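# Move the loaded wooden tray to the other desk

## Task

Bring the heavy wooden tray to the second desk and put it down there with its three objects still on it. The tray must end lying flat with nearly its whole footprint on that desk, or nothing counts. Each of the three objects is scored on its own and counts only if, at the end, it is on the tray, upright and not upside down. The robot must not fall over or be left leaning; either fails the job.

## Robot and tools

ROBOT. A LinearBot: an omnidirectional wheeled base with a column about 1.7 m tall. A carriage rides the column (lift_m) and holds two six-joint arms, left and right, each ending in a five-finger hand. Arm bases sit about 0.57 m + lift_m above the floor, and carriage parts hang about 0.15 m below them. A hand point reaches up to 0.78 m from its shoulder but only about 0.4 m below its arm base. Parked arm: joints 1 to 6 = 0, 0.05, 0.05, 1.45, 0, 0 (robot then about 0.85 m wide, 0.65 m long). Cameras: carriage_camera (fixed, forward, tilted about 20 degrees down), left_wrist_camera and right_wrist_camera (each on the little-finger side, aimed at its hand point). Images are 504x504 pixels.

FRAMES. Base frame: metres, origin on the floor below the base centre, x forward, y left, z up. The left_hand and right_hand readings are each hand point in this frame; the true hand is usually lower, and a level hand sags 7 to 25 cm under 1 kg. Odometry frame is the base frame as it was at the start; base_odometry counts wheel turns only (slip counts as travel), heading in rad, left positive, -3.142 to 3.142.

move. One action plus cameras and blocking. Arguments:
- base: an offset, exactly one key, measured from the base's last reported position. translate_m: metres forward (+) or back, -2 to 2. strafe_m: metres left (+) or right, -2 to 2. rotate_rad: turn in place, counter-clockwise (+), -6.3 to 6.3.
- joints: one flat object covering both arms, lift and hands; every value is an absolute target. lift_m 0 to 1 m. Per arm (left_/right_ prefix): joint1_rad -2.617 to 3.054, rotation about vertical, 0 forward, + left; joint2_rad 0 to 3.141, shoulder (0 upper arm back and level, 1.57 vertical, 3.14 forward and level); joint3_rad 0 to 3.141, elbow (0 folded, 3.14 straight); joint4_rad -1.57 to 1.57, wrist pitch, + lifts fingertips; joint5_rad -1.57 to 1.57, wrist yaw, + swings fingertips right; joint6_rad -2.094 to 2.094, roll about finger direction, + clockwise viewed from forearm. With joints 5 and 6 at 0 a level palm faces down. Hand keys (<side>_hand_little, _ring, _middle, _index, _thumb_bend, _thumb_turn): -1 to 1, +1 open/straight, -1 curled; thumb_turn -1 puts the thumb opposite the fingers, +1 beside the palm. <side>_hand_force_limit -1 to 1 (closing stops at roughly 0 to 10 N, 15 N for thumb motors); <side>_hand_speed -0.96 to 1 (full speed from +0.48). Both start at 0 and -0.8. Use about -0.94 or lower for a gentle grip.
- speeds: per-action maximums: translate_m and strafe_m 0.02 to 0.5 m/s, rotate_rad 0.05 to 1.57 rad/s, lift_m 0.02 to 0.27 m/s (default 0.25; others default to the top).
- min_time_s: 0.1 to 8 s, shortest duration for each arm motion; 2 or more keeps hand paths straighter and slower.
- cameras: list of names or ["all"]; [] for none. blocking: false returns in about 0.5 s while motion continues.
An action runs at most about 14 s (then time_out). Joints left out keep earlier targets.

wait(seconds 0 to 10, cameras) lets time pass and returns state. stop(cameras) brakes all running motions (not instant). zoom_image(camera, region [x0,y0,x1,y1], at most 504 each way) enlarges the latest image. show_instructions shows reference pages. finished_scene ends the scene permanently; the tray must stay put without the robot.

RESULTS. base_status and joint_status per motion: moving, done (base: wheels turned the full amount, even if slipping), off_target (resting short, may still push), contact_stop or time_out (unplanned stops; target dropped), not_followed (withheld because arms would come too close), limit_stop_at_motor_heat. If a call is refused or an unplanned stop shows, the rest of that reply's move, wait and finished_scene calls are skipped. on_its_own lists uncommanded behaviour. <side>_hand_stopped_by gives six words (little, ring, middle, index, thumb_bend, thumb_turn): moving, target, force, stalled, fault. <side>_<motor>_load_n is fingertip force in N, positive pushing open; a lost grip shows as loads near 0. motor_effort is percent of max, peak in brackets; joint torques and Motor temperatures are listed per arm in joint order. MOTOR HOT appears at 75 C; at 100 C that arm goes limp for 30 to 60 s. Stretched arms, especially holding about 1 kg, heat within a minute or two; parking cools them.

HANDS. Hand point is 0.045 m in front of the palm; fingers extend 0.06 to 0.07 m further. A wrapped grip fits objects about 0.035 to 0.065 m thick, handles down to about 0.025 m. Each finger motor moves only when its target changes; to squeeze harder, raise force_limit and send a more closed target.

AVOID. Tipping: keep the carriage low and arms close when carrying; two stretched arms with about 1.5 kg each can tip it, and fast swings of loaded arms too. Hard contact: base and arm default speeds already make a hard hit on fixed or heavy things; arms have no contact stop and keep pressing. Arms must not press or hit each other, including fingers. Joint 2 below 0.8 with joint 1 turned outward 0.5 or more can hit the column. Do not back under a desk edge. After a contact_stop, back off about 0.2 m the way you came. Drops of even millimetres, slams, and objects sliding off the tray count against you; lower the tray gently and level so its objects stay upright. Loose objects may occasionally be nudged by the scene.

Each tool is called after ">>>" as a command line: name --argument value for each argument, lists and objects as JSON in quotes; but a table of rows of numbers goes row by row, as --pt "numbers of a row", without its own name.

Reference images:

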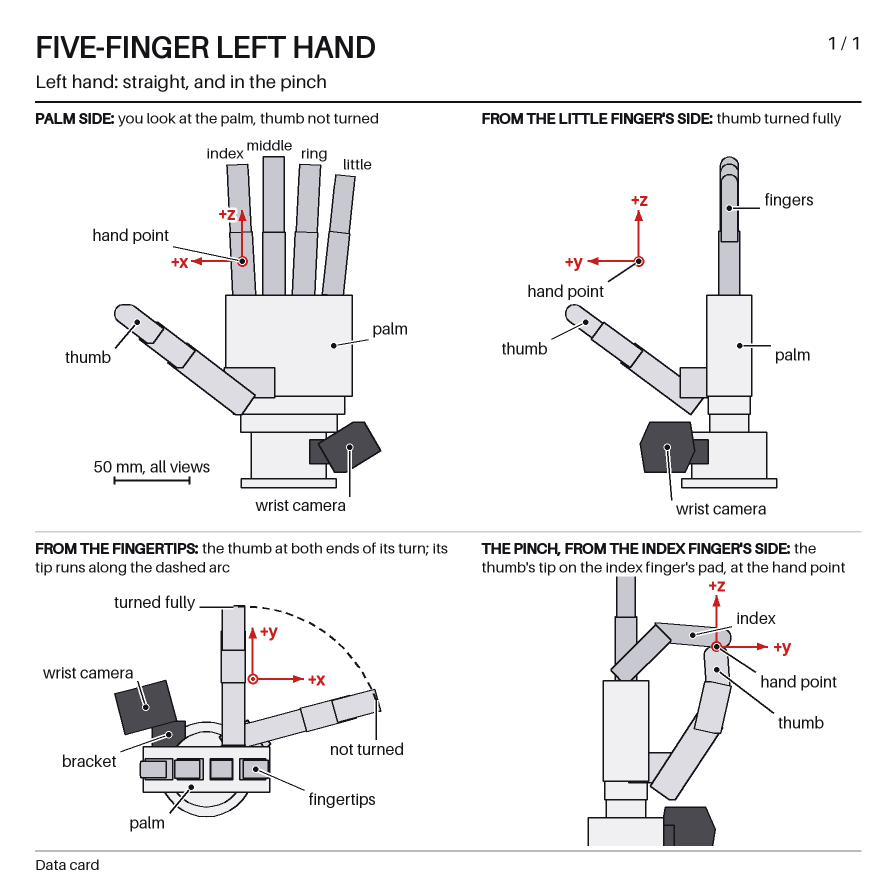

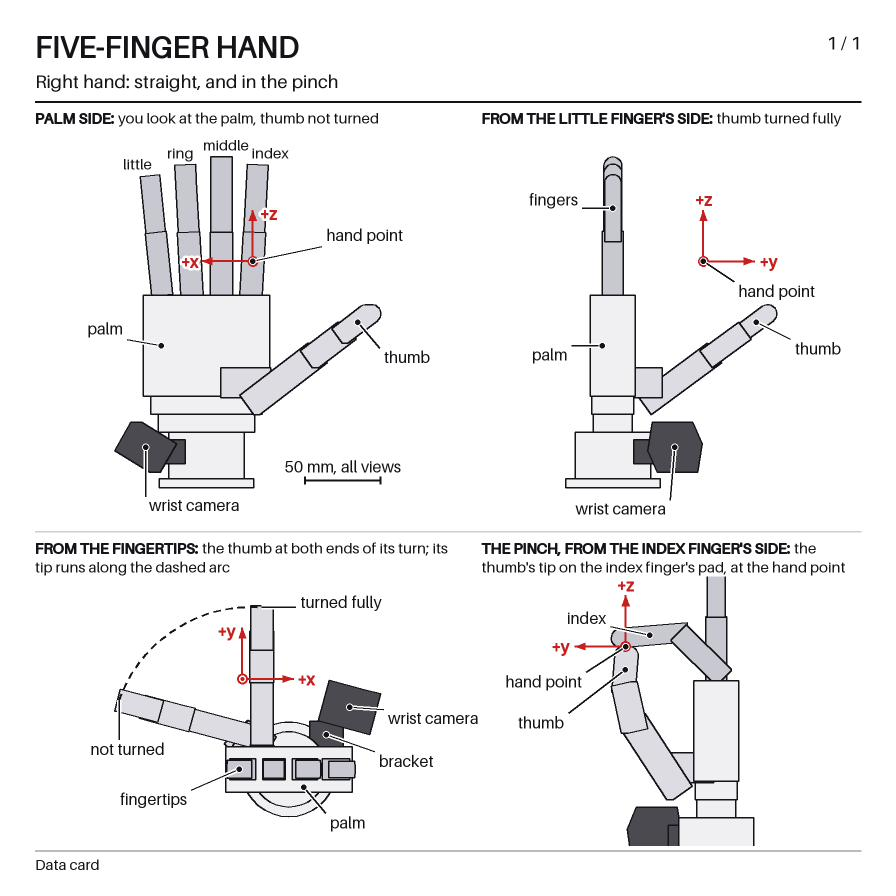

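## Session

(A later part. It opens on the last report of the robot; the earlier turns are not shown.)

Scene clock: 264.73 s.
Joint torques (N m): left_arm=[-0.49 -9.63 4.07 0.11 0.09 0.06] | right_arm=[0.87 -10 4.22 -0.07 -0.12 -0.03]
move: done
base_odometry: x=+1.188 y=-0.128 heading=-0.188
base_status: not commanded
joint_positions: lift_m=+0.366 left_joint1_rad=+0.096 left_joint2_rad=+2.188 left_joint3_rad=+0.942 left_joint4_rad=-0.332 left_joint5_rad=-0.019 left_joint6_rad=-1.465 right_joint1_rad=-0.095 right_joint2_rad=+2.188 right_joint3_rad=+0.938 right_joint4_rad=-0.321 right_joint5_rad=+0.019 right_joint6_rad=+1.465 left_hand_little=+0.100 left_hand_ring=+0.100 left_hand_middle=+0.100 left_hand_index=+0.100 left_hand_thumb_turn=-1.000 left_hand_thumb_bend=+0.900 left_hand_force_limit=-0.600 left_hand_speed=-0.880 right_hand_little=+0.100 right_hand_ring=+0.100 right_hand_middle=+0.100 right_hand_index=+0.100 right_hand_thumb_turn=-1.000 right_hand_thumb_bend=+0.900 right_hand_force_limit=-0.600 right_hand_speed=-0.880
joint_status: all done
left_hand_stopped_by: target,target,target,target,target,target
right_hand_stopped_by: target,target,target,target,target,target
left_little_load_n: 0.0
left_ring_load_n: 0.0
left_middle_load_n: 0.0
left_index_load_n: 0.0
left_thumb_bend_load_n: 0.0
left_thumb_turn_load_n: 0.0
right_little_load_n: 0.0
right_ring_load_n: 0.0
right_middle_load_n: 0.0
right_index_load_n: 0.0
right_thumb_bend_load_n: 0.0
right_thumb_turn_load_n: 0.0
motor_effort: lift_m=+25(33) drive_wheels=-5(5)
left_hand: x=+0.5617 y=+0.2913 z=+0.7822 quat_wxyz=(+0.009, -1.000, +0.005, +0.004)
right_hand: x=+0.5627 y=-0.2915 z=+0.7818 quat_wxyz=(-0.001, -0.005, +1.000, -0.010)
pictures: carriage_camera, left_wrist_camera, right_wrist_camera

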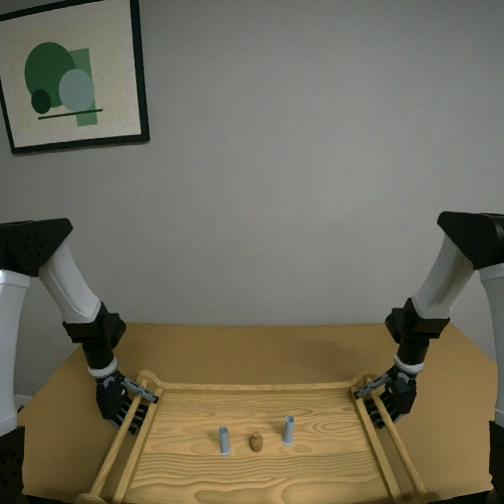

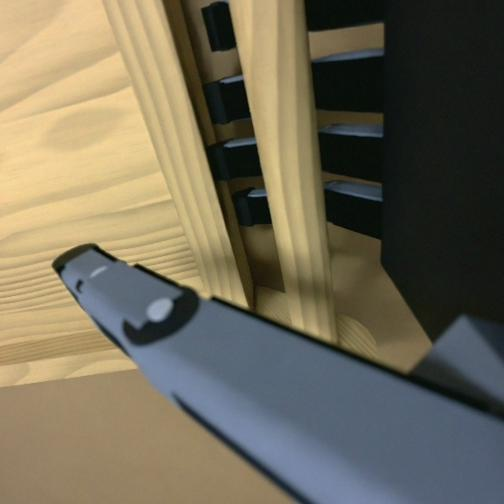

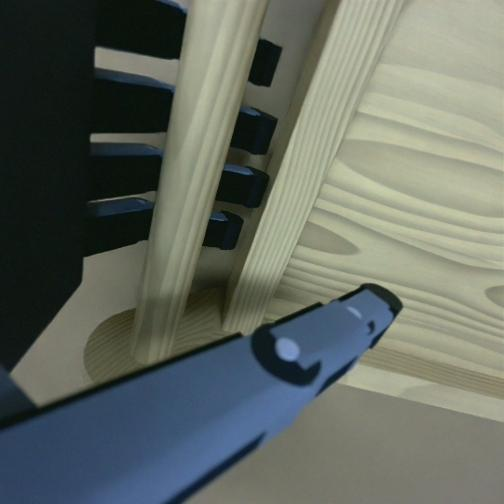

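>>> move --base '{"translate_m": -0.045}' --speeds '{"translate_m": 0.04}' --cameras '["all"]'

>>> zoom_image --camera "carriage_camera" --region '[60, 350, 214, 504]'

>>> zoom_image --camera "carriage_camera" --region '[300, 350, 454, 504]'

Scene clock: 271.10 s.
Joint torques (N m): left_arm=[-0.53 -9.51 4.08 0 0.06 0.06] | right_arm=[0.76 -10 4.22 -0.04 -0.11 -0.03]
move: done
base_odometry: x=+1.144 y=-0.119 heading=-0.188
base_status: done
joint_positions: lift_m=+0.366 left_joint1_rad=+0.096 left_joint2_rad=+2.188 left_joint3_rad=+0.942 left_joint4_rad=-0.317 left_joint5_rad=-0.021 left_joint6_rad=-1.465 right_joint1_rad=-0.094 right_joint2_rad=+2.188 right_joint3_rad=+0.938 right_joint4_rad=-0.326 right_joint5_rad=+0.019 right_joint6_rad=+1.465 left_hand_little=+0.100 left_hand_ring=+0.100 left_hand_middle=+0.100 left_hand_index=+0.100 left_hand_thumb_turn=-1.000 left_hand_thumb_bend=+0.900 left_hand_force_limit=-0.600 left_hand_speed=-0.880 right_hand_little=+0.100 right_hand_ring=+0.100 right_hand_middle=+0.100 right_hand_index=+0.100 right_hand_thumb_turn=-1.000 right_hand_thumb_bend=+0.900 right_hand_force_limit=-0.600 right_hand_speed=-0.880
joint_status: not commanded
left_hand_stopped_by: target,target,target,target,target,target
right_hand_stopped_by: target,target,target,target,target,target
left_little_load_n: 0.0
left_ring_load_n: 0.0
left_middle_load_n: 0.0
left_index_load_n: 0.0
left_thumb_bend_load_n: 0.0
left_thumb_turn_load_n: 0.0
right_little_load_n: 0.0
right_ring_load_n: 0.0
right_middle_load_n: 0.0
right_index_load_n: 0.0
right_thumb_bend_load_n: 0.0
right_thumb_turn_load_n: 0.0
motor_effort: lift_m=+24(30) drive_wheels=+0(11)
left_hand: x=+0.5657 y=+0.2922 z=+0.7824 quat_wxyz=(+0.011, -1.000, +0.005, -0.003)
right_hand: x=+0.5613 y=-0.2910 z=+0.7818 quat_wxyz=(-0.003, -0.006, +1.000, -0.009)
pictures: carriage_camera, left_wrist_camera, right_wrist_camera

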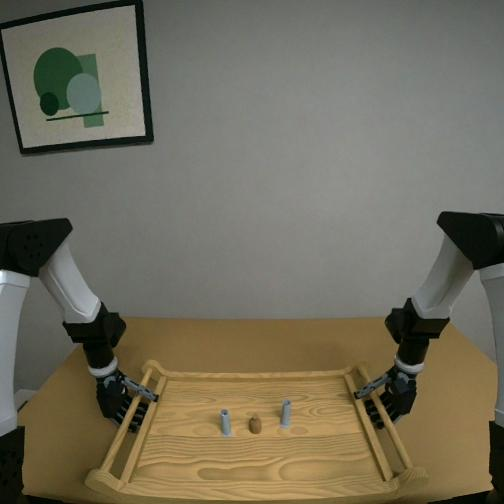

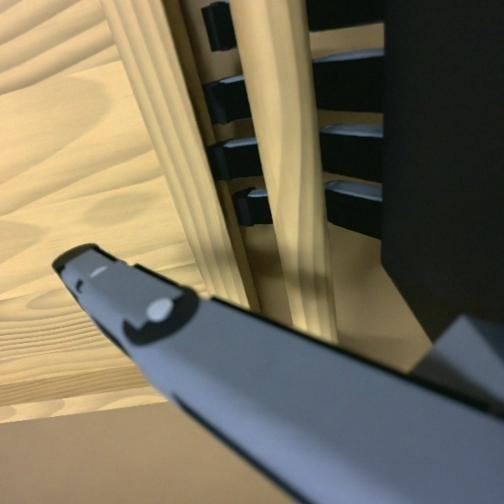

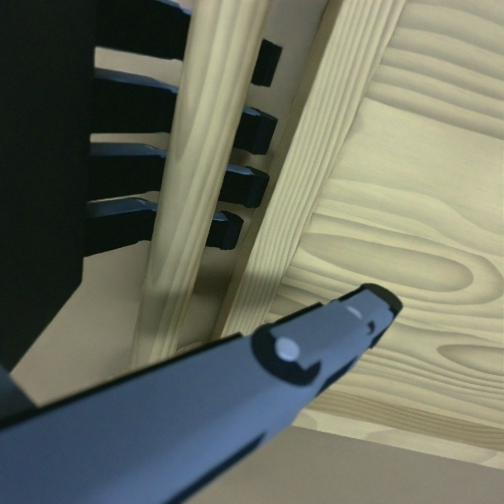

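Scaled by 3.273 from the camera's image (finer frame: 720x720).

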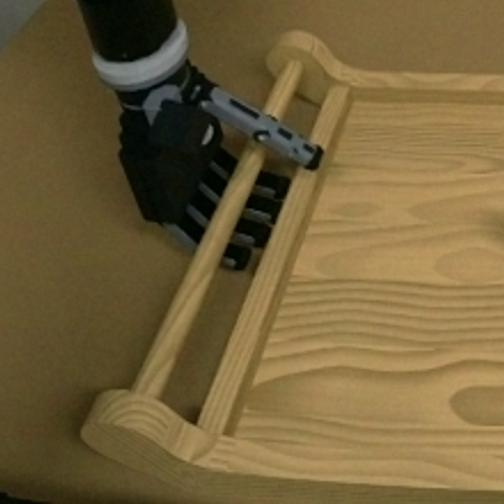

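Scaled by 3.273 from the camera's image (finer frame: 720x720).

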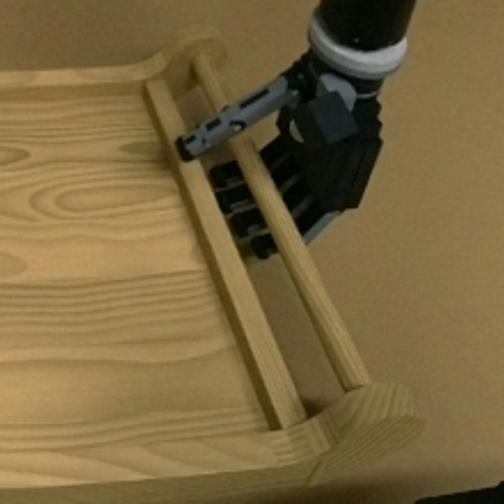

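>>> move --joints '{"left_hand_force_limit": -0.2, "right_hand_force_limit": -0.2, "left_hand_little": -1, "left_hand_ring": -1, "left_hand_middle": -1, "left_hand_index": -1, "right_hand_little": -1, "right_hand_ring": -1, "right_hand_middle": -1, "right_hand_index": -1}'

>>> move --joints '{"left_hand_force_limit": -0.6, "right_hand_force_limit": -0.6, "left_hand_thumb_bend": -1, "right_hand_thumb_bend": -1}'

>>> move --joints '{"lift_m": 0.38}' --speeds '{"lift_m": 0.02}' --cameras '["all"]'

>>> zoom_image --camera "carriage_camera" --region '[60, 350, 214, 504]'

>>> zoom_image --camera "carriage_camera" --region '[300, 350, 454, 504]'

Scene clock: 279.23 s.
Joint torques (N m): left_arm=[0.12 -10.32 4.21 0 0.13 0.1] | right_arm=[0.28 -10.09 4.18 -0.06 -0.14 -0.04]
move: off_target
base_odometry: x=+1.144 y=-0.119 heading=-0.188
base_status: not commanded
joint_positions: lift_m=+0.366 left_joint1_rad=+0.090 left_joint2_rad=+2.194 left_joint3_rad=+0.940 left_joint4_rad=-0.322 left_joint5_rad=-0.022 left_joint6_rad=-1.470 right_joint1_rad=-0.090 right_joint2_rad=+2.188 right_joint3_rad=+0.938 right_joint4_rad=-0.324 right_joint5_rad=+0.021 right_joint6_rad=+1.467 left_hand_little=-0.087 left_hand_ring=-0.110 left_hand_middle=-0.143 left_hand_index=-0.177 left_hand_thumb_turn=-1.000 left_hand_thumb_bend=+0.900 left_hand_force_limit=-0.200 left_hand_speed=-0.880 right_hand_little=-1.000 right_hand_ring=-0.999 right_hand_middle=-1.000 right_hand_index=-1.000 right_hand_thumb_turn=-1.000 right_hand_thumb_bend=+0.900 right_hand_force_limit=-0.200 right_hand_speed=-0.880
joint_status: left_hand_little off_target (ended at -0.087, target -1.000); left_hand_ring off_target (ended at -0.110, target -1.000); left_hand_middle off_target (ended at -0.143, target -1.000); left_hand_index off_target (ended at -0.177, target -1.000); the others done
left_hand_stopped_by: force,force,force,force,target,target
right_hand_stopped_by: target,target,target,target,target,target
left_little_load_n: 1.5
left_ring_load_n: 1.5
left_middle_load_n: 1.0
left_index_load_n: 2.5
left_thumb_bend_load_n: 0.0
left_thumb_turn_load_n: 0.0
right_little_load_n: 1.0
right_ring_load_n: 2.5
right_middle_load_n: 1.0
right_index_load_n: 0.0
right_thumb_bend_load_n: 0.0
right_thumb_turn_load_n: 0.0
motor_effort: lift_m=+28(32) drive_wheels=+0(1)
left_hand: x=+0.5620 y=+0.2902 z=+0.7801 quat_wxyz=(+0.011, -1.000, +0.006, +0.003)
right_hand: x=+0.5617 y=-0.2898 z=+0.7816 quat_wxyz=(-0.003, -0.007, +1.000, -0.010)
pictures: none

Scene clock: 287.07 s.
Joint torques (N m): left_arm=[0.13 -10.19 4.16 0.02 0.11 0.08] | right_arm=[0.28 -10.07 4.18 -0.07 -0.13 -0.04]
move: off_target
base_odometry: x=+1.144 y=-0.119 heading=-0.188
base_status: not commanded
joint_positions: lift_m=+0.366 left_joint1_rad=+0.090 left_joint2_rad=+2.194 left_joint3_rad=+0.940 left_joint4_rad=-0.322 left_joint5_rad=-0.022 left_joint6_rad=-1.470 right_joint1_rad=-0.090 right_joint2_rad=+2.188 right_joint3_rad=+0.938 right_joint4_rad=-0.324 right_joint5_rad=+0.021 right_joint6_rad=+1.467 left_hand_little=-0.087 left_hand_ring=-0.110 left_hand_middle=-0.143 left_hand_index=-0.177 left_hand_thumb_turn=-1.000 left_hand_thumb_bend=-0.040 left_hand_force_limit=-0.600 left_hand_speed=-0.880 right_hand_little=-1.000 right_hand_ring=-0.999 right_hand_middle=-1.000 right_hand_index=-1.000 right_hand_thumb_turn=-1.000 right_hand_thumb_bend=+0.500 right_hand_force_limit=-0.600 right_hand_speed=-0.880
joint_status: left_hand_thumb_bend off_target (ended at -0.040, target -1.000); right_hand_thumb_bend off_target (ended at +0.500, target -1.000); the others done
left_hand_stopped_by: force,force,force,force,force,target
right_hand_stopped_by: target,target,target,target,force,target
left_little_load_n: 2.0
left_ring_load_n: 1.5
left_middle_load_n: 1.5
left_index_load_n: 2.5
left_thumb_bend_load_n: 3.0
left_thumb_turn_load_n: 0.0
right_little_load_n: 1.0
right_ring_load_n: 2.5
right_middle_load_n: 1.0
right_index_load_n: 0.0
right_thumb_bend_load_n: 3.0
right_thumb_turn_load_n: 1.0
motor_effort: lift_m=+24(33) drive_wheels=+1(1)
left_hand: x=+0.5620 y=+0.2902 z=+0.7801 quat_wxyz=(+0.011, -1.000, +0.006, +0.003)
right_hand: x=+0.5617 y=-0.2897 z=+0.7816 quat_wxyz=(-0.003, -0.007, +1.000, -0.010)
pictures: none

Scene clock: 288.07 s.
Joint torques (N m): left_arm=[0.08 -10.45 4.15 -0.02 0.11 0.11] | right_arm=[0.2 -10 4.15 -0.04 -0.13 -0.04]
move: done
base_odometry: x=+1.144 y=-0.119 heading=-0.188
base_status: not commanded
joint_positions: lift_m=+0.379 left_joint1_rad=+0.090 left_joint2_rad=+2.196 left_joint3_rad=+0.940 left_joint4_rad=-0.322 left_joint5_rad=-0.022 left_joint6_rad=-1.470 right_joint1_rad=-0.089 right_joint2_rad=+2.188 right_joint3_rad=+0.938 right_joint4_rad=-0.324 right_joint5_rad=+0.020 right_joint6_rad=+1.467 left_hand_little=-0.087 left_hand_ring=-0.110 left_hand_middle=-0.143 left_hand_index=-0.177 left_hand_thumb_turn=-1.000 left_hand_thumb_bend=-0.040 left_hand_force_limit=-0.600 left_hand_speed=-0.880 right_hand_little=-1.000 right_hand_ring=-0.999 right_hand_middle=-1.000 right_hand_index=-1.000 right_hand_thumb_turn=-1.000 right_hand_thumb_bend=+0.500 right_hand_force_limit=-0.600 right_hand_speed=-0.880
joint_status: all done
left_hand_stopped_by: force,force,force,force,force,target
right_hand_stopped_by: target,target,target,target,force,target
left_little_load_n: 2.0
left_ring_load_n: 2.0
left_middle_load_n: 2.0
left_index_load_n: 2.5
left_thumb_bend_load_n: 3.0
left_thumb_turn_load_n: 0.5
right_little_load_n: 1.0
right_ring_load_n: 2.0
right_middle_load_n: 1.0
right_index_load_n: 0.0
right_thumb_bend_load_n: 3.0
right_thumb_turn_load_n: 0.5
motor_effort: lift_m=+37(49) drive_wheels=+1(1)
left_hand: x=+0.5614 y=+0.2901 z=+0.7924 quat_wxyz=(+0.010, -1.000, +0.006, +0.004)
right_hand: x=+0.5617 y=-0.2894 z=+0.7947 quat_wxyz=(-0.003, -0.008, +1.000, -0.010)
pictures: carriage_camera, left_wrist_camera, right_wrist_camera

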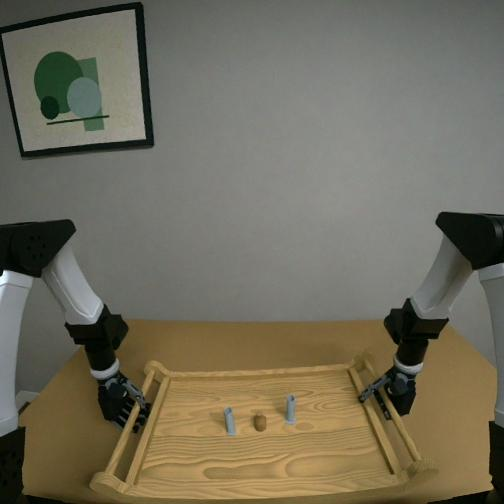

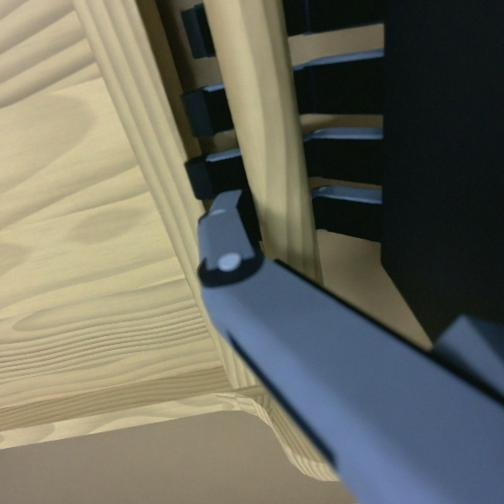

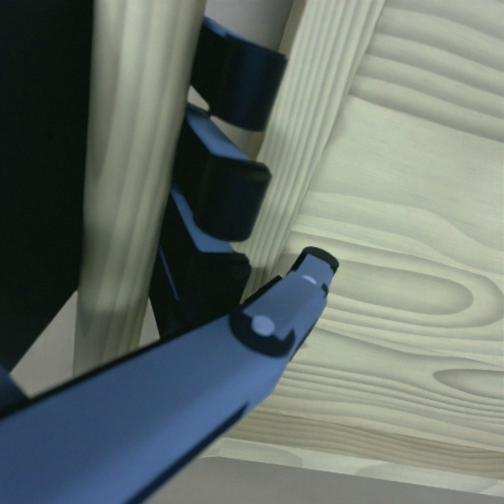

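Scaled by 3.273 from the camera's image (finer frame: 720x720).

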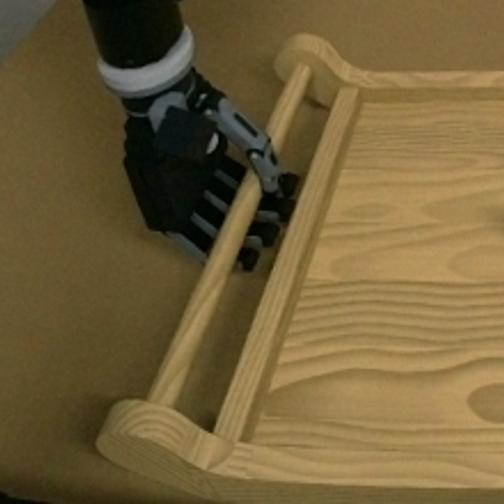

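Scaled by 3.273 from the camera's image (finer frame: 720x720).

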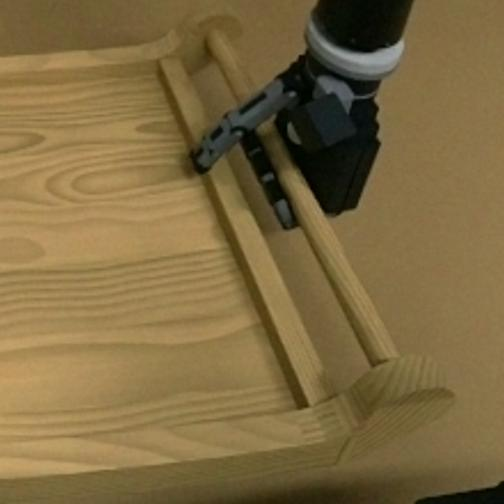

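>>> move --joints '{"left_joint1_rad": 0.065, "left_joint6_rad": -1.49}' --min_time_s 1.5

>>> move --joints '{"left_hand_force_limit": -0.1, "left_hand_little": -0.99, "left_hand_ring": -0.99, "left_hand_middle": -0.99, "left_hand_index": -0.99}' --cameras '["all"]'

>>> zoom_image --camera "carriage_camera" --region '[60, 350, 214, 504]'

Scene clock: 294.60 s.
Joint torques (N m): left_arm=[-0.44 -10.51 4.23 0 0.18 0.01] | right_arm=[0.18 -10.06 4.19 -0.06 -0.19 -0.05]
move: done
base_odometry: x=+1.144 y=-0.119 heading=-0.188
base_status: not commanded
joint_positions: lift_m=+0.379 left_joint1_rad=+0.070 left_joint2_rad=+2.196 left_joint3_rad=+0.940 left_joint4_rad=-0.322 left_joint5_rad=-0.028 left_joint6_rad=-1.481 right_joint1_rad=-0.089 right_joint2_rad=+2.188 right_joint3_rad=+0.938 right_joint4_rad=-0.324 right_joint5_rad=+0.026 right_joint6_rad=+1.467 left_hand_little=-0.087 left_hand_ring=-0.110 left_hand_middle=-0.143 left_hand_index=-0.177 left_hand_thumb_turn=-1.000 left_hand_thumb_bend=-0.040 left_hand_force_limit=-0.600 left_hand_speed=-0.880 right_hand_little=-1.000 right_hand_ring=-0.999 right_hand_middle=-1.000 right_hand_index=-1.000 right_hand_thumb_turn=-1.000 right_hand_thumb_bend=+0.500 right_hand_force_limit=-0.600 right_hand_speed=-0.880
joint_status: all done
left_hand_stopped_by: force,force,force,force,force,target
right_hand_stopped_by: target,target,target,target,force,target
left_little_load_n: 1.5
left_ring_load_n: 1.5
left_middle_load_n: 1.5
left_index_load_n: 3.0
left_thumb_bend_load_n: 2.5
left_thumb_turn_load_n: 0.5
right_little_load_n: 1.5
right_ring_load_n: 2.0
right_middle_load_n: 0.5
right_index_load_n: 0.0
right_thumb_bend_load_n: 3.0
right_thumb_turn_load_n: 1.0
motor_effort: lift_m=+38(41) drive_wheels=+1(1)
left_hand: x=+0.5613 y=+0.2853 z=+0.7920 quat_wxyz=(+0.014, -1.000, +0.010, +0.005)
right_hand: x=+0.5615 y=-0.2906 z=+0.7943 quat_wxyz=(-0.003, -0.008, +1.000, -0.013)
pictures: none

Scene clock: 295.37 s.
Joint torques (N m): left_arm=[-0.4 -10.47 4.12 -0.02 0.23 0.03] | right_arm=[0.2 -10.03 4.18 -0.05 -0.23 -0.04]
move: off_target
base_odometry: x=+1.144 y=-0.119 heading=-0.188
base_status: not commanded
joint_positions: lift_m=+0.379 left_joint1_rad=+0.070 left_joint2_rad=+2.196 left_joint3_rad=+0.940 left_joint4_rad=-0.312 left_joint5_rad=-0.034 left_joint6_rad=-1.481 right_joint1_rad=-0.089 right_joint2_rad=+2.188 right_joint3_rad=+0.938 right_joint4_rad=-0.325 right_joint5_rad=+0.030 right_joint6_rad=+1.466 left_hand_little=-0.218 left_hand_ring=-0.219 left_hand_middle=-0.229 left_hand_index=-0.241 left_hand_thumb_turn=-1.000 left_hand_thumb_bend=-0.040 left_hand_force_limit=-0.100 left_hand_speed=-0.880 right_hand_little=-1.000 right_hand_ring=-0.999 right_hand_middle=-1.000 right_hand_index=-1.000 right_hand_thumb_turn=-1.000 right_hand_thumb_bend=+0.500 right_hand_force_limit=-0.600 right_hand_speed=-0.880
joint_status: left_hand_little off_target (ended at -0.218, target -0.990); left_hand_ring off_target (ended at -0.219, target -0.990); left_hand_middle off_target (ended at -0.229, target -0.990); left_hand_index off_target (ended at -0.241, target -0.990); the others done
left_hand_stopped_by: force,force,force,force,force,target
right_hand_stopped_by: target,target,target,target,force,target
left_little_load_n: 4.5
left_ring_load_n: 3.5
left_middle_load_n: 4.5
left_index_load_n: 5.0
left_thumb_bend_load_n: 4.0
left_thumb_turn_load_n: 1.0
right_little_load_n: 1.0
right_ring_load_n: 1.0
right_middle_load_n: 0.5
right_index_load_n: 1.0
right_thumb_bend_load_n: 3.0
right_thumb_turn_load_n: 1.0
motor_effort: lift_m=+37(41) drive_wheels=+0(1)
left_hand: x=+0.5639 y=+0.2866 z=+0.7919 quat_wxyz=(+0.017, -1.000, +0.010, +0.000)
right_hand: x=+0.5612 y=-0.2914 z=+0.7940 quat_wxyz=(-0.003, -0.008, +1.000, -0.015)
pictures: carriage_camera, left_wrist_camera, right_wrist_camera

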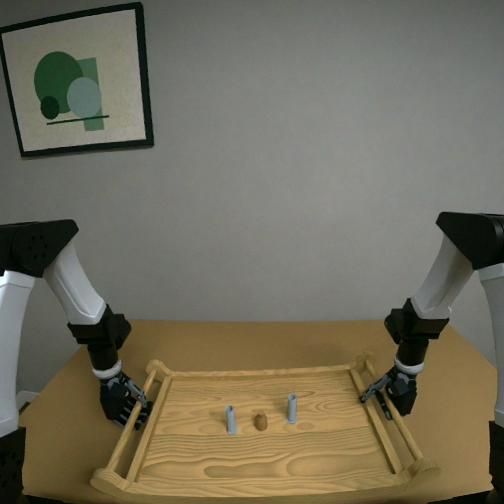

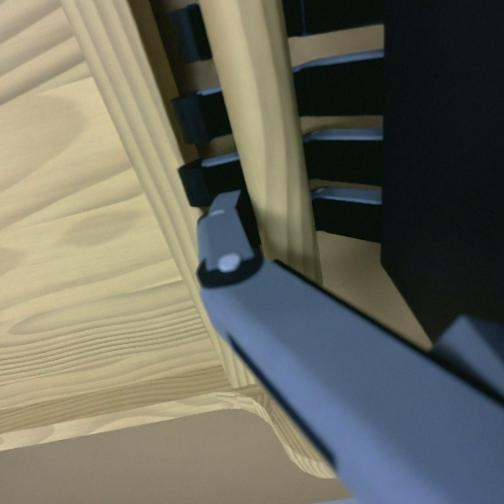

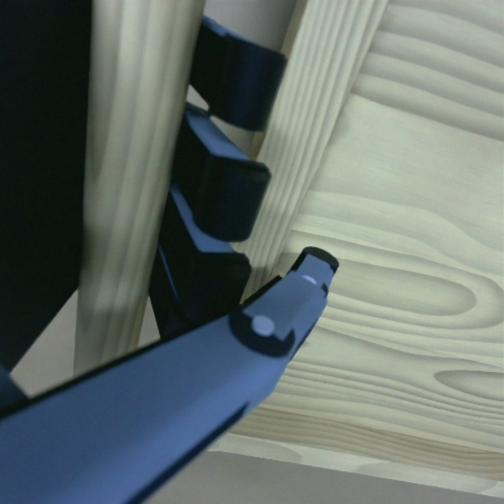

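Scaled by 3.273 from the camera's image (finer frame: 720x720).

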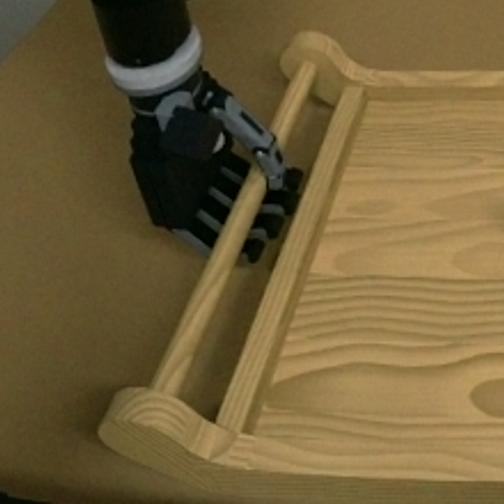

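>>> move --joints '{"lift_m": 0.395}' --speeds '{"lift_m": 0.02}' --cameras '["carriage_camera"]'

>>> move --joints '{"lift_m": 0.41}' --speeds '{"lift_m": 0.02}' --cameras '["all"]'

>>> zoom_image --camera "carriage_camera" --region '[80, 340, 440, 504]'

Scene clock: 298.67 s.
Joint torques (N m): left_arm=[-0.43 -10.62 4.21 -0.06 0.2 0.02] | right_arm=[0.2 -10.18 4.25 -0.06 -0.23 -0.05]
move: done
base_odometry: x=+1.144 y=-0.119 heading=-0.188
base_status: not commanded
joint_positions: lift_m=+0.394 left_joint1_rad=+0.070 left_joint2_rad=+2.198 left_joint3_rad=+0.940 left_joint4_rad=-0.309 left_joint5_rad=-0.035 left_joint6_rad=-1.481 right_joint1_rad=-0.089 right_joint2_rad=+2.189 right_joint3_rad=+0.937 right_joint4_rad=-0.326 right_joint5_rad=+0.030 right_joint6_rad=+1.466 left_hand_little=-0.218 left_hand_ring=-0.219 left_hand_middle=-0.229 left_hand_index=-0.241 left_hand_thumb_turn=-1.000 left_hand_thumb_bend=-0.040 left_hand_force_limit=-0.100 left_hand_speed=-0.880 right_hand_little=-1.000 right_hand_ring=-0.999 right_hand_middle=-1.000 right_hand_index=-1.000 right_hand_thumb_turn=-1.000 right_hand_thumb_bend=+0.500 right_hand_force_limit=-0.600 right_hand_speed=-0.880
joint_status: all done
left_hand_stopped_by: force,force,force,force,force,target
right_hand_stopped_by: target,target,target,target,force,target
left_little_load_n: 4.0
left_ring_load_n: 3.0
left_middle_load_n: 4.5
left_index_load_n: 5.0
left_thumb_bend_load_n: 4.0
left_thumb_turn_load_n: 0.5
right_little_load_n: 0.5
right_ring_load_n: 1.0
right_middle_load_n: 0.5
right_index_load_n: 1.5
right_thumb_bend_load_n: 3.0
right_thumb_turn_load_n: 1.0
motor_effort: lift_m=+38(43) drive_wheels=+0(1)
left_hand: x=+0.5643 y=+0.2869 z=+0.8066 quat_wxyz=(+0.018, -1.000, +0.010, -0.001)
right_hand: x=+0.5604 y=-0.2913 z=+0.8086 quat_wxyz=(-0.005, -0.008, +1.000, -0.015)

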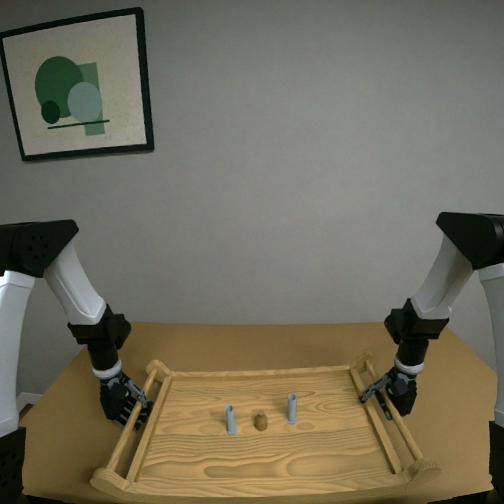

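Scene clock: 299.70 s.
Joint torques (N m): left_arm=[-0.54 -10.5 4.31 -0.04 0.2 -0.01] | right_arm=[0.16 -10.36 4.27 -0.06 -0.23 -0.05]
move: done
base_odometry: x=+1.144 y=-0.119 heading=-0.188
base_status: not commanded
joint_positions: lift_m=+0.409 left_joint1_rad=+0.070 left_joint2_rad=+2.199 left_joint3_rad=+0.940 left_joint4_rad=-0.309 left_joint5_rad=-0.036 left_joint6_rad=-1.481 right_joint1_rad=-0.089 right_joint2_rad=+2.191 right_joint3_rad=+0.937 right_joint4_rad=-0.326 right_joint5_rad=+0.030 right_joint6_rad=+1.466 left_hand_little=-0.218 left_hand_ring=-0.219 left_hand_middle=-0.229 left_hand_index=-0.241 left_hand_thumb_turn=-1.000 left_hand_thumb_bend=-0.040 left_hand_force_limit=-0.100 left_hand_speed=-0.880 right_hand_little=-1.000 right_hand_ring=-0.999 right_hand_middle=-1.000 right_hand_index=-1.000 right_hand_thumb_turn=-1.000 right_hand_thumb_bend=+0.500 right_hand_force_limit=-0.600 right_hand_speed=-0.880
joint_status: all done
left_hand_stopped_by: force,force,force,force,force,target
right_hand_stopped_by: target,target,target,target,force,target
left_little_load_n: 3.0
left_ring_load_n: 2.5
left_middle_load_n: 4.5
left_index_load_n: 5.5
left_thumb_bend_load_n: 4.0
left_thumb_turn_load_n: 0.5
right_little_load_n: 0.5
right_ring_load_n: 0.5
right_middle_load_n: 0.5
right_index_load_n: 1.5
right_thumb_bend_load_n: 3.5
right_thumb_turn_load_n: 1.0
motor_effort: lift_m=+40(44) drive_wheels=+0(1)
left_hand: x=+0.5636 y=+0.2868 z=+0.8211 quat_wxyz=(+0.018, -1.000, +0.010, +0.000)
right_hand: x=+0.5596 y=-0.2912 z=+0.8228 quat_wxyz=(-0.006, -0.008, +1.000, -0.015)
pictures: carriage_camera, left_wrist_camera, right_wrist_camera

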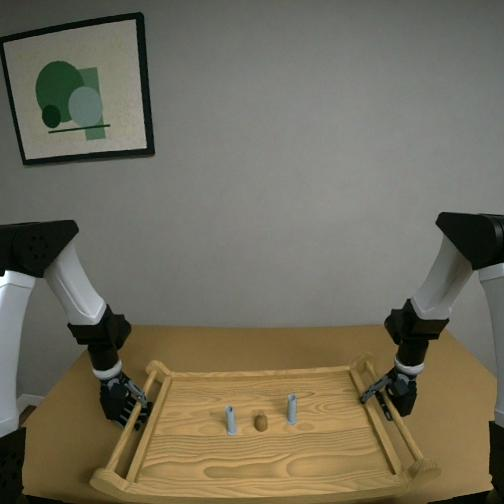

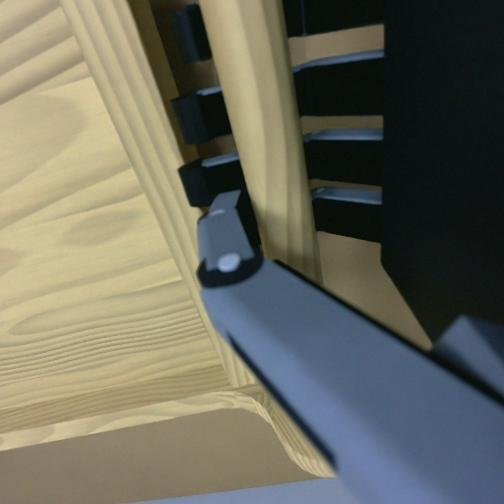

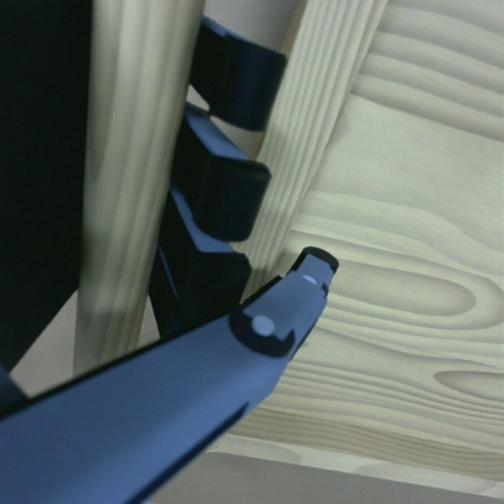

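Scaled by 1.400 from the camera's image (finer frame: 720x720).

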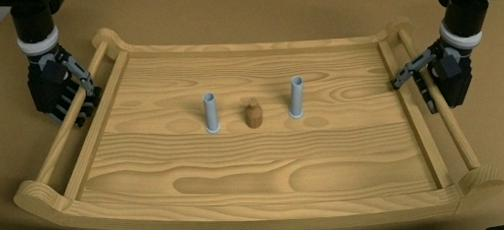

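>>> move --joints '{"lift_m": 0.47}' --speeds '{"lift_m": 0.04}'

>>> move --base '{"translate_m": -0.3}' --speeds '{"translate_m": 0.08}' --cameras '["all"]'

>>> zoom_image --camera "carriage_camera" --region '[80, 340, 440, 504]'

Scene clock: 304.13 s.
Joint torques (N m): left_arm=[-0.25 -10.93 4.11 -0.09 0.22 0] | right_arm=[0.27 -10.54 4.33 -0.06 -0.23 -0.04]
move: done
base_odometry: x=+1.144 y=-0.119 heading=-0.188
base_status: not commanded
joint_positions: lift_m=+0.469 left_joint1_rad=+0.070 left_joint2_rad=+2.200 left_joint3_rad=+0.940 left_joint4_rad=-0.310 left_joint5_rad=-0.037 left_joint6_rad=-1.481 right_joint1_rad=-0.089 right_joint2_rad=+2.193 right_joint3_rad=+0.936 right_joint4_rad=-0.326 right_joint5_rad=+0.030 right_joint6_rad=+1.466 left_hand_little=-0.218 left_hand_ring=-0.219 left_hand_middle=-0.229 left_hand_index=-0.241 left_hand_thumb_turn=-1.000 left_hand_thumb_bend=-0.040 left_hand_force_limit=-0.100 left_hand_speed=-0.880 right_hand_little=-1.000 right_hand_ring=-0.999 right_hand_middle=-1.000 right_hand_index=-1.000 right_hand_thumb_turn=-1.000 right_hand_thumb_bend=+0.500 right_hand_force_limit=-0.600 right_hand_speed=-0.880
joint_status: all done
left_hand_stopped_by: force,force,force,force,force,target
right_hand_stopped_by: target,target,target,target,force,target
left_little_load_n: 4.0
left_ring_load_n: 3.0
left_middle_load_n: 4.0
left_index_load_n: 5.0
left_thumb_bend_load_n: 4.0
left_thumb_turn_load_n: 0.5
right_little_load_n: 1.0
right_ring_load_n: 1.0
right_middle_load_n: 0.5
right_index_load_n: 1.0
right_thumb_bend_load_n: 3.0
right_thumb_turn_load_n: 1.0
motor_effort: lift_m=+34(45) drive_wheels=+1(1)
left_hand: x=+0.5630 y=+0.2869 z=+0.8806 quat_wxyz=(+0.019, -1.000, +0.010, +0.001)
right_hand: x=+0.5588 y=-0.2912 z=+0.8823 quat_wxyz=(-0.007, -0.008, +1.000, -0.015)
pictures: none

Scene clock: 308.60 s.
Joint torques (N m): left_arm=[-0.36 -10.69 4.21 -0.13 0.23 -0.01] | right_arm=[0.23 -10.52 4.36 -0.04 -0.23 -0.04]
move: done
base_odometry: x=+0.849 y=-0.063 heading=-0.188
base_status: done
joint_positions: lift_m=+0.469 left_joint1_rad=+0.070 left_joint2_rad=+2.200 left_joint3_rad=+0.940 left_joint4_rad=-0.311 left_joint5_rad=-0.037 left_joint6_rad=-1.481 right_joint1_rad=-0.089 right_joint2_rad=+2.193 right_joint3_rad=+0.936 right_joint4_rad=-0.326 right_joint5_rad=+0.030 right_joint6_rad=+1.466 left_hand_little=-0.218 left_hand_ring=-0.219 left_hand_middle=-0.229 left_hand_index=-0.241 left_hand_thumb_turn=-1.000 left_hand_thumb_bend=-0.040 left_hand_force_limit=-0.100 left_hand_speed=-0.880 right_hand_little=-1.000 right_hand_ring=-0.999 right_hand_middle=-1.000 right_hand_index=-1.000 right_hand_thumb_turn=-1.000 right_hand_thumb_bend=+0.500 right_hand_force_limit=-0.600 right_hand_speed=-0.880
joint_status: not commanded
left_hand_stopped_by: force,force,force,force,force,target
right_hand_stopped_by: target,target,target,target,force,target
left_little_load_n: 4.0
left_ring_load_n: 3.0
left_middle_load_n: 4.0
left_index_load_n: 5.0
left_thumb_bend_load_n: 4.0
left_thumb_turn_load_n: 0.5
right_little_load_n: 1.0
right_ring_load_n: 1.0
right_middle_load_n: 0.5
right_index_load_n: 1.0
right_thumb_bend_load_n: 3.0
right_thumb_turn_load_n: 0.5
motor_effort: lift_m=+36(42) drive_wheels=-2(6)
left_hand: x=+0.5628 y=+0.2869 z=+0.8806 quat_wxyz=(+0.019, -1.000, +0.010, +0.002)
right_hand: x=+0.5587 y=-0.2912 z=+0.8823 quat_wxyz=(-0.007, -0.008, +1.000, -0.015)
pictures: carriage_camera, left_wrist_camera, right_wrist_camera

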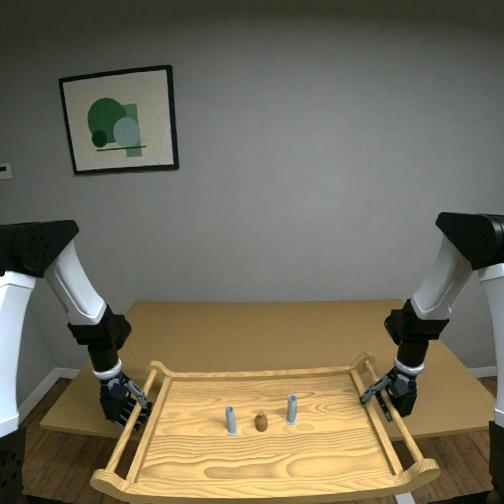

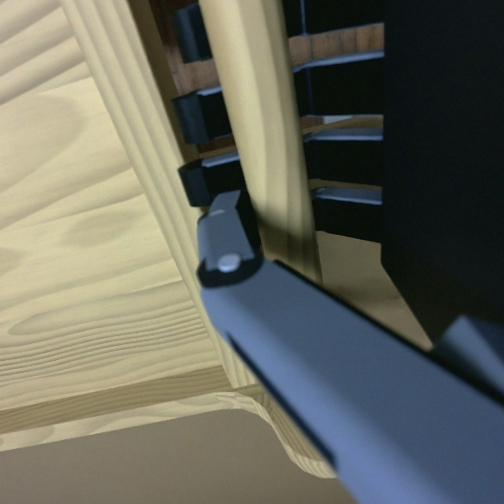

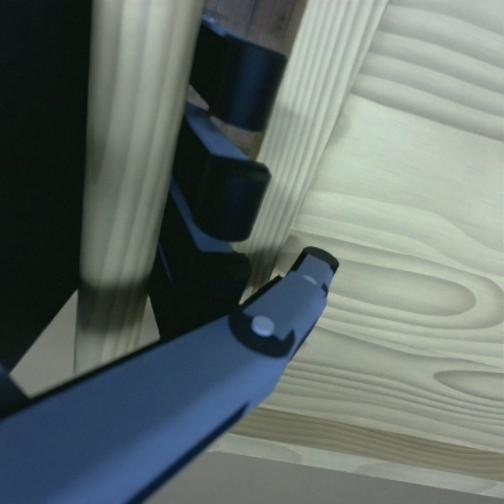

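Scaled by 1.400 from the camera's image (finer frame: 720x720).

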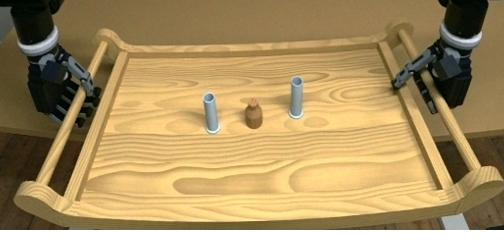

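>>> move --base '{"translate_m": -0.7}' --speeds '{"translate_m": 0.15}' --cameras '["carriage_camera"]'

>>> move --base '{"rotate_rad": 0.3}' --speeds '{"rotate_rad": 0.15}' --cameras '["carriage_camera"]'

Scene clock: 327.40 s.
Joint torques (N m): left_arm=[-0.25 -10.81 4.45 -0.08 0.27 0.01] | right_arm=[0.21 -10.5 4.3 -0.04 -0.23 -0.04]
Motor temperatures (°C): left_arm=[19 36 25 21 20 19] | right_arm=[21 43 24 22 22 19]
move: done
base_odometry: x=+0.161 y=+0.068 heading=-0.187
base_status: done
joint_positions: lift_m=+0.469 left_joint1_rad=+0.069 left_joint2_rad=+2.200 left_joint3_rad=+0.940 left_joint4_rad=-0.310 left_joint5_rad=-0.038 left_joint6_rad=-1.481 right_joint1_rad=-0.089 right_joint2_rad=+2.193 right_joint3_rad=+0.936 right_joint4_rad=-0.327 right_joint5_rad=+0.031 right_joint6_rad=+1.466 left_hand_little=-0.218 left_hand_ring=-0.219 left_hand_middle=-0.229 left_hand_index=-0.241 left_hand_thumb_turn=-1.000 left_hand_thumb_bend=-0.040 left_hand_force_limit=-0.100 left_hand_speed=-0.880 right_hand_little=-1.000 right_hand_ring=-0.999 right_hand_middle=-1.000 right_hand_index=-1.000 right_hand_thumb_turn=-1.000 right_hand_thumb_bend=+0.500 right_hand_force_limit=-0.600 right_hand_speed=-0.880
joint_status: not commanded
left_hand_stopped_by: force,force,force,force,force,target
right_hand_stopped_by: target,target,target,target,force,target
left_little_load_n: 4.0
left_ring_load_n: 3.0
left_middle_load_n: 4.5
left_index_load_n: 5.0
left_thumb_bend_load_n: 4.0
left_thumb_turn_load_n: 0.5
right_little_load_n: 1.0
right_ring_load_n: 1.0
right_middle_load_n: 0.5
right_index_load_n: 1.0
right_thumb_bend_load_n: 3.0
right_thumb_turn_load_n: 0.5
motor_effort: lift_m=+40(42) drive_wheels=-2(8)
left_hand: x=+0.5628 y=+0.2867 z=+0.8806 quat_wxyz=(+0.019, -1.000, +0.011, +0.001)
right_hand: x=+0.5585 y=-0.2912 z=+0.8822 quat_wxyz=(-0.008, -0.008, +1.000, -0.015)

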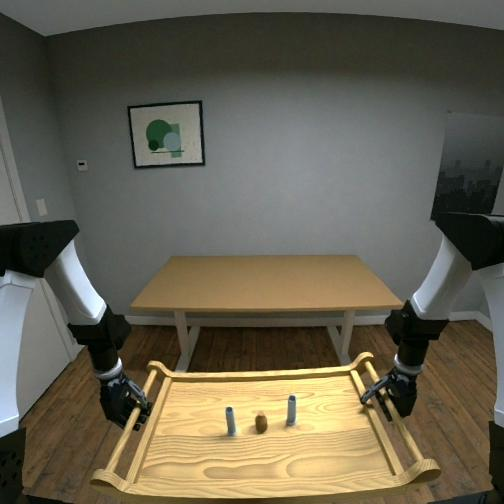

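Scene clock: 329.90 s.
Joint torques (N m): left_arm=[-0.13 -11.03 4.46 -0.11 0.31 0] | right_arm=[0.13 -10.5 4.33 -0.04 -0.23 -0.04]
move: done
base_odometry: x=+0.161 y=+0.068 heading=+0.113
base_status: done
joint_positions: lift_m=+0.469 left_joint1_rad=+0.067 left_joint2_rad=+2.200 left_joint3_rad=+0.939 left_joint4_rad=-0.309 left_joint5_rad=-0.041 left_joint6_rad=-1.481 right_joint1_rad=-0.088 right_joint2_rad=+2.193 right_joint3_rad=+0.936 right_joint4_rad=-0.327 right_joint5_rad=+0.031 right_joint6_rad=+1.466 left_hand_little=-0.218 left_hand_ring=-0.219 left_hand_middle=-0.229 left_hand_index=-0.241 left_hand_thumb_turn=-1.000 left_hand_thumb_bend=-0.040 left_hand_force_limit=-0.100 left_hand_speed=-0.880 right_hand_little=-1.000 right_hand_ring=-0.999 right_hand_middle=-1.000 right_hand_index=-1.000 right_hand_thumb_turn=-1.000 right_hand_thumb_bend=+0.500 right_hand_force_limit=-0.600 right_hand_speed=-0.880
joint_status: not commanded
left_hand_stopped_by: force,force,force,force,force,target
right_hand_stopped_by: target,target,target,target,force,target
left_little_load_n: 4.0
left_ring_load_n: 3.0
left_middle_load_n: 4.5
left_index_load_n: 5.0
left_thumb_bend_load_n: 4.0
left_thumb_turn_load_n: 0.5
right_little_load_n: 1.0
right_ring_load_n: 1.0
right_middle_load_n: 0.5
right_index_load_n: 1.0
right_thumb_bend_load_n: 3.0
right_thumb_turn_load_n: 1.0
motor_effort: lift_m=+34(43) drive_wheels=-7(9)
left_hand: x=+0.5624 y=+0.2869 z=+0.8802 quat_wxyz=(+0.021, -1.000, +0.011, +0.002)
right_hand: x=+0.5584 y=-0.2910 z=+0.8822 quat_wxyz=(-0.008, -0.008, +1.000, -0.015)

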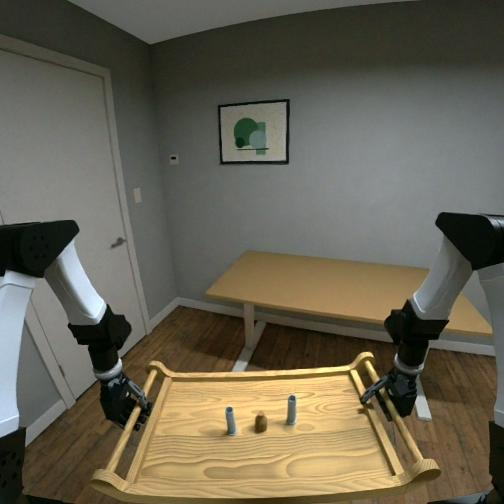

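>>> move --base '{"rotate_rad": 1.42}' --speeds '{"rotate_rad": 0.2}' --cameras '["carriage_camera"]'

>>> move --base '{"rotate_rad": 1.42}' --speeds '{"rotate_rad": 0.2}' --cameras '["carriage_camera"]'

Scene clock: 345.23 s.
Joint torques (N m): left_arm=[0.02 -10.96 4.46 -0.12 0.37 0] | right_arm=[0.05 -10.47 4.34 -0.05 -0.21 -0.05]
move: done
base_odometry: x=+0.161 y=+0.068 heading=+1.532
base_status: done
joint_positions: lift_m=+0.469 left_joint1_rad=+0.066 left_joint2_rad=+2.200 left_joint3_rad=+0.939 left_joint4_rad=-0.309 left_joint5_rad=-0.043 left_joint6_rad=-1.481 right_joint1_rad=-0.088 right_joint2_rad=+2.193 right_joint3_rad=+0.936 right_joint4_rad=-0.327 right_joint5_rad=+0.030 right_joint6_rad=+1.466 left_hand_little=-0.218 left_hand_ring=-0.219 left_hand_middle=-0.229 left_hand_index=-0.241 left_hand_thumb_turn=-1.000 left_hand_thumb_bend=-0.040 left_hand_force_limit=-0.100 left_hand_speed=-0.880 right_hand_little=-1.000 right_hand_ring=-0.999 right_hand_middle=-1.000 right_hand_index=-1.000 right_hand_thumb_turn=-1.000 right_hand_thumb_bend=+0.500 right_hand_force_limit=-0.600 right_hand_speed=-0.880
joint_status: not commanded
left_hand_stopped_by: force,force,force,force,force,target
right_hand_stopped_by: target,target,target,target,force,target
left_little_load_n: 4.0
left_ring_load_n: 3.0
left_middle_load_n: 4.5
left_index_load_n: 5.0
left_thumb_bend_load_n: 4.0
left_thumb_turn_load_n: 0.5
right_little_load_n: 1.0
right_ring_load_n: 1.5
right_middle_load_n: 0.5
right_index_load_n: 1.0
right_thumb_bend_load_n: 3.0
right_thumb_turn_load_n: 0.5
motor_effort: lift_m=+32(42) drive_wheels=+5(11)
left_hand: x=+0.5623 y=+0.2868 z=+0.8801 quat_wxyz=(+0.021, -1.000, +0.012, +0.002)
right_hand: x=+0.5583 y=-0.2906 z=+0.8822 quat_wxyz=(-0.008, -0.008, +1.000, -0.014)

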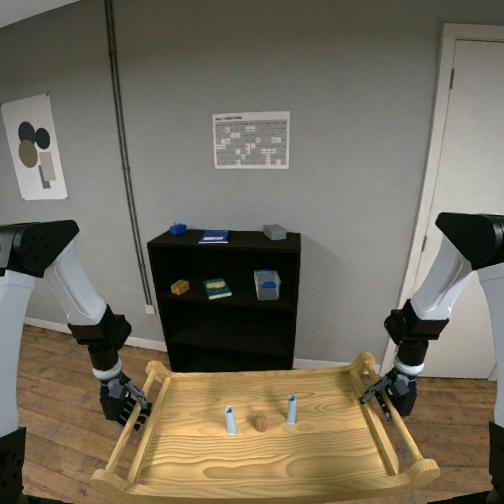

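Scene clock: 352.90 s.
Joint torques (N m): left_arm=[0.06 -11 4.41 -0.14 0.32 0.01] | right_arm=[0.09 -10.52 4.38 -0.06 -0.23 -0.04]
move: done
base_odometry: x=+0.161 y=+0.068 heading=+2.952
base_status: done
joint_positions: lift_m=+0.469 left_joint1_rad=+0.066 left_joint2_rad=+2.200 left_joint3_rad=+0.939 left_joint4_rad=-0.310 left_joint5_rad=-0.042 left_joint6_rad=-1.481 right_joint1_rad=-0.088 right_joint2_rad=+2.193 right_joint3_rad=+0.936 right_joint4_rad=-0.327 right_joint5_rad=+0.030 right_joint6_rad=+1.466 left_hand_little=-0.218 left_hand_ring=-0.219 left_hand_middle=-0.229 left_hand_index=-0.241 left_hand_thumb_turn=-1.000 left_hand_thumb_bend=-0.040 left_hand_force_limit=-0.100 left_hand_speed=-0.880 right_hand_little=-1.000 right_hand_ring=-0.999 right_hand_middle=-1.000 right_hand_index=-1.000 right_hand_thumb_turn=-1.000 right_hand_thumb_bend=+0.500 right_hand_force_limit=-0.600 right_hand_speed=-0.880
joint_status: not commanded
left_hand_stopped_by: force,force,force,force,force,target
right_hand_stopped_by: target,target,target,target,force,target
left_little_load_n: 4.5
left_ring_load_n: 3.0
left_middle_load_n: 4.0
left_index_load_n: 5.0
left_thumb_bend_load_n: 4.0
left_thumb_turn_load_n: 0.5
right_little_load_n: 1.0
right_ring_load_n: 1.0
right_middle_load_n: 0.5
right_index_load_n: 1.0
right_thumb_bend_load_n: 3.0
right_thumb_turn_load_n: 1.0
motor_effort: lift_m=+37(41) drive_wheels=+6(13)
left_hand: x=+0.5623 y=+0.2865 z=+0.8801 quat_wxyz=(+0.021, -1.000, +0.012, +0.002)
right_hand: x=+0.5582 y=-0.2907 z=+0.8822 quat_wxyz=(-0.008, -0.008, +1.000, -0.014)

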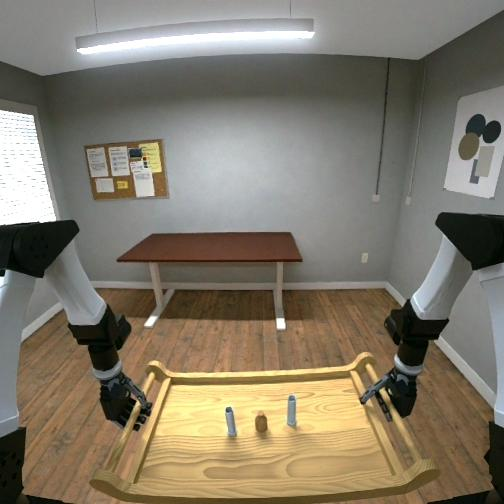

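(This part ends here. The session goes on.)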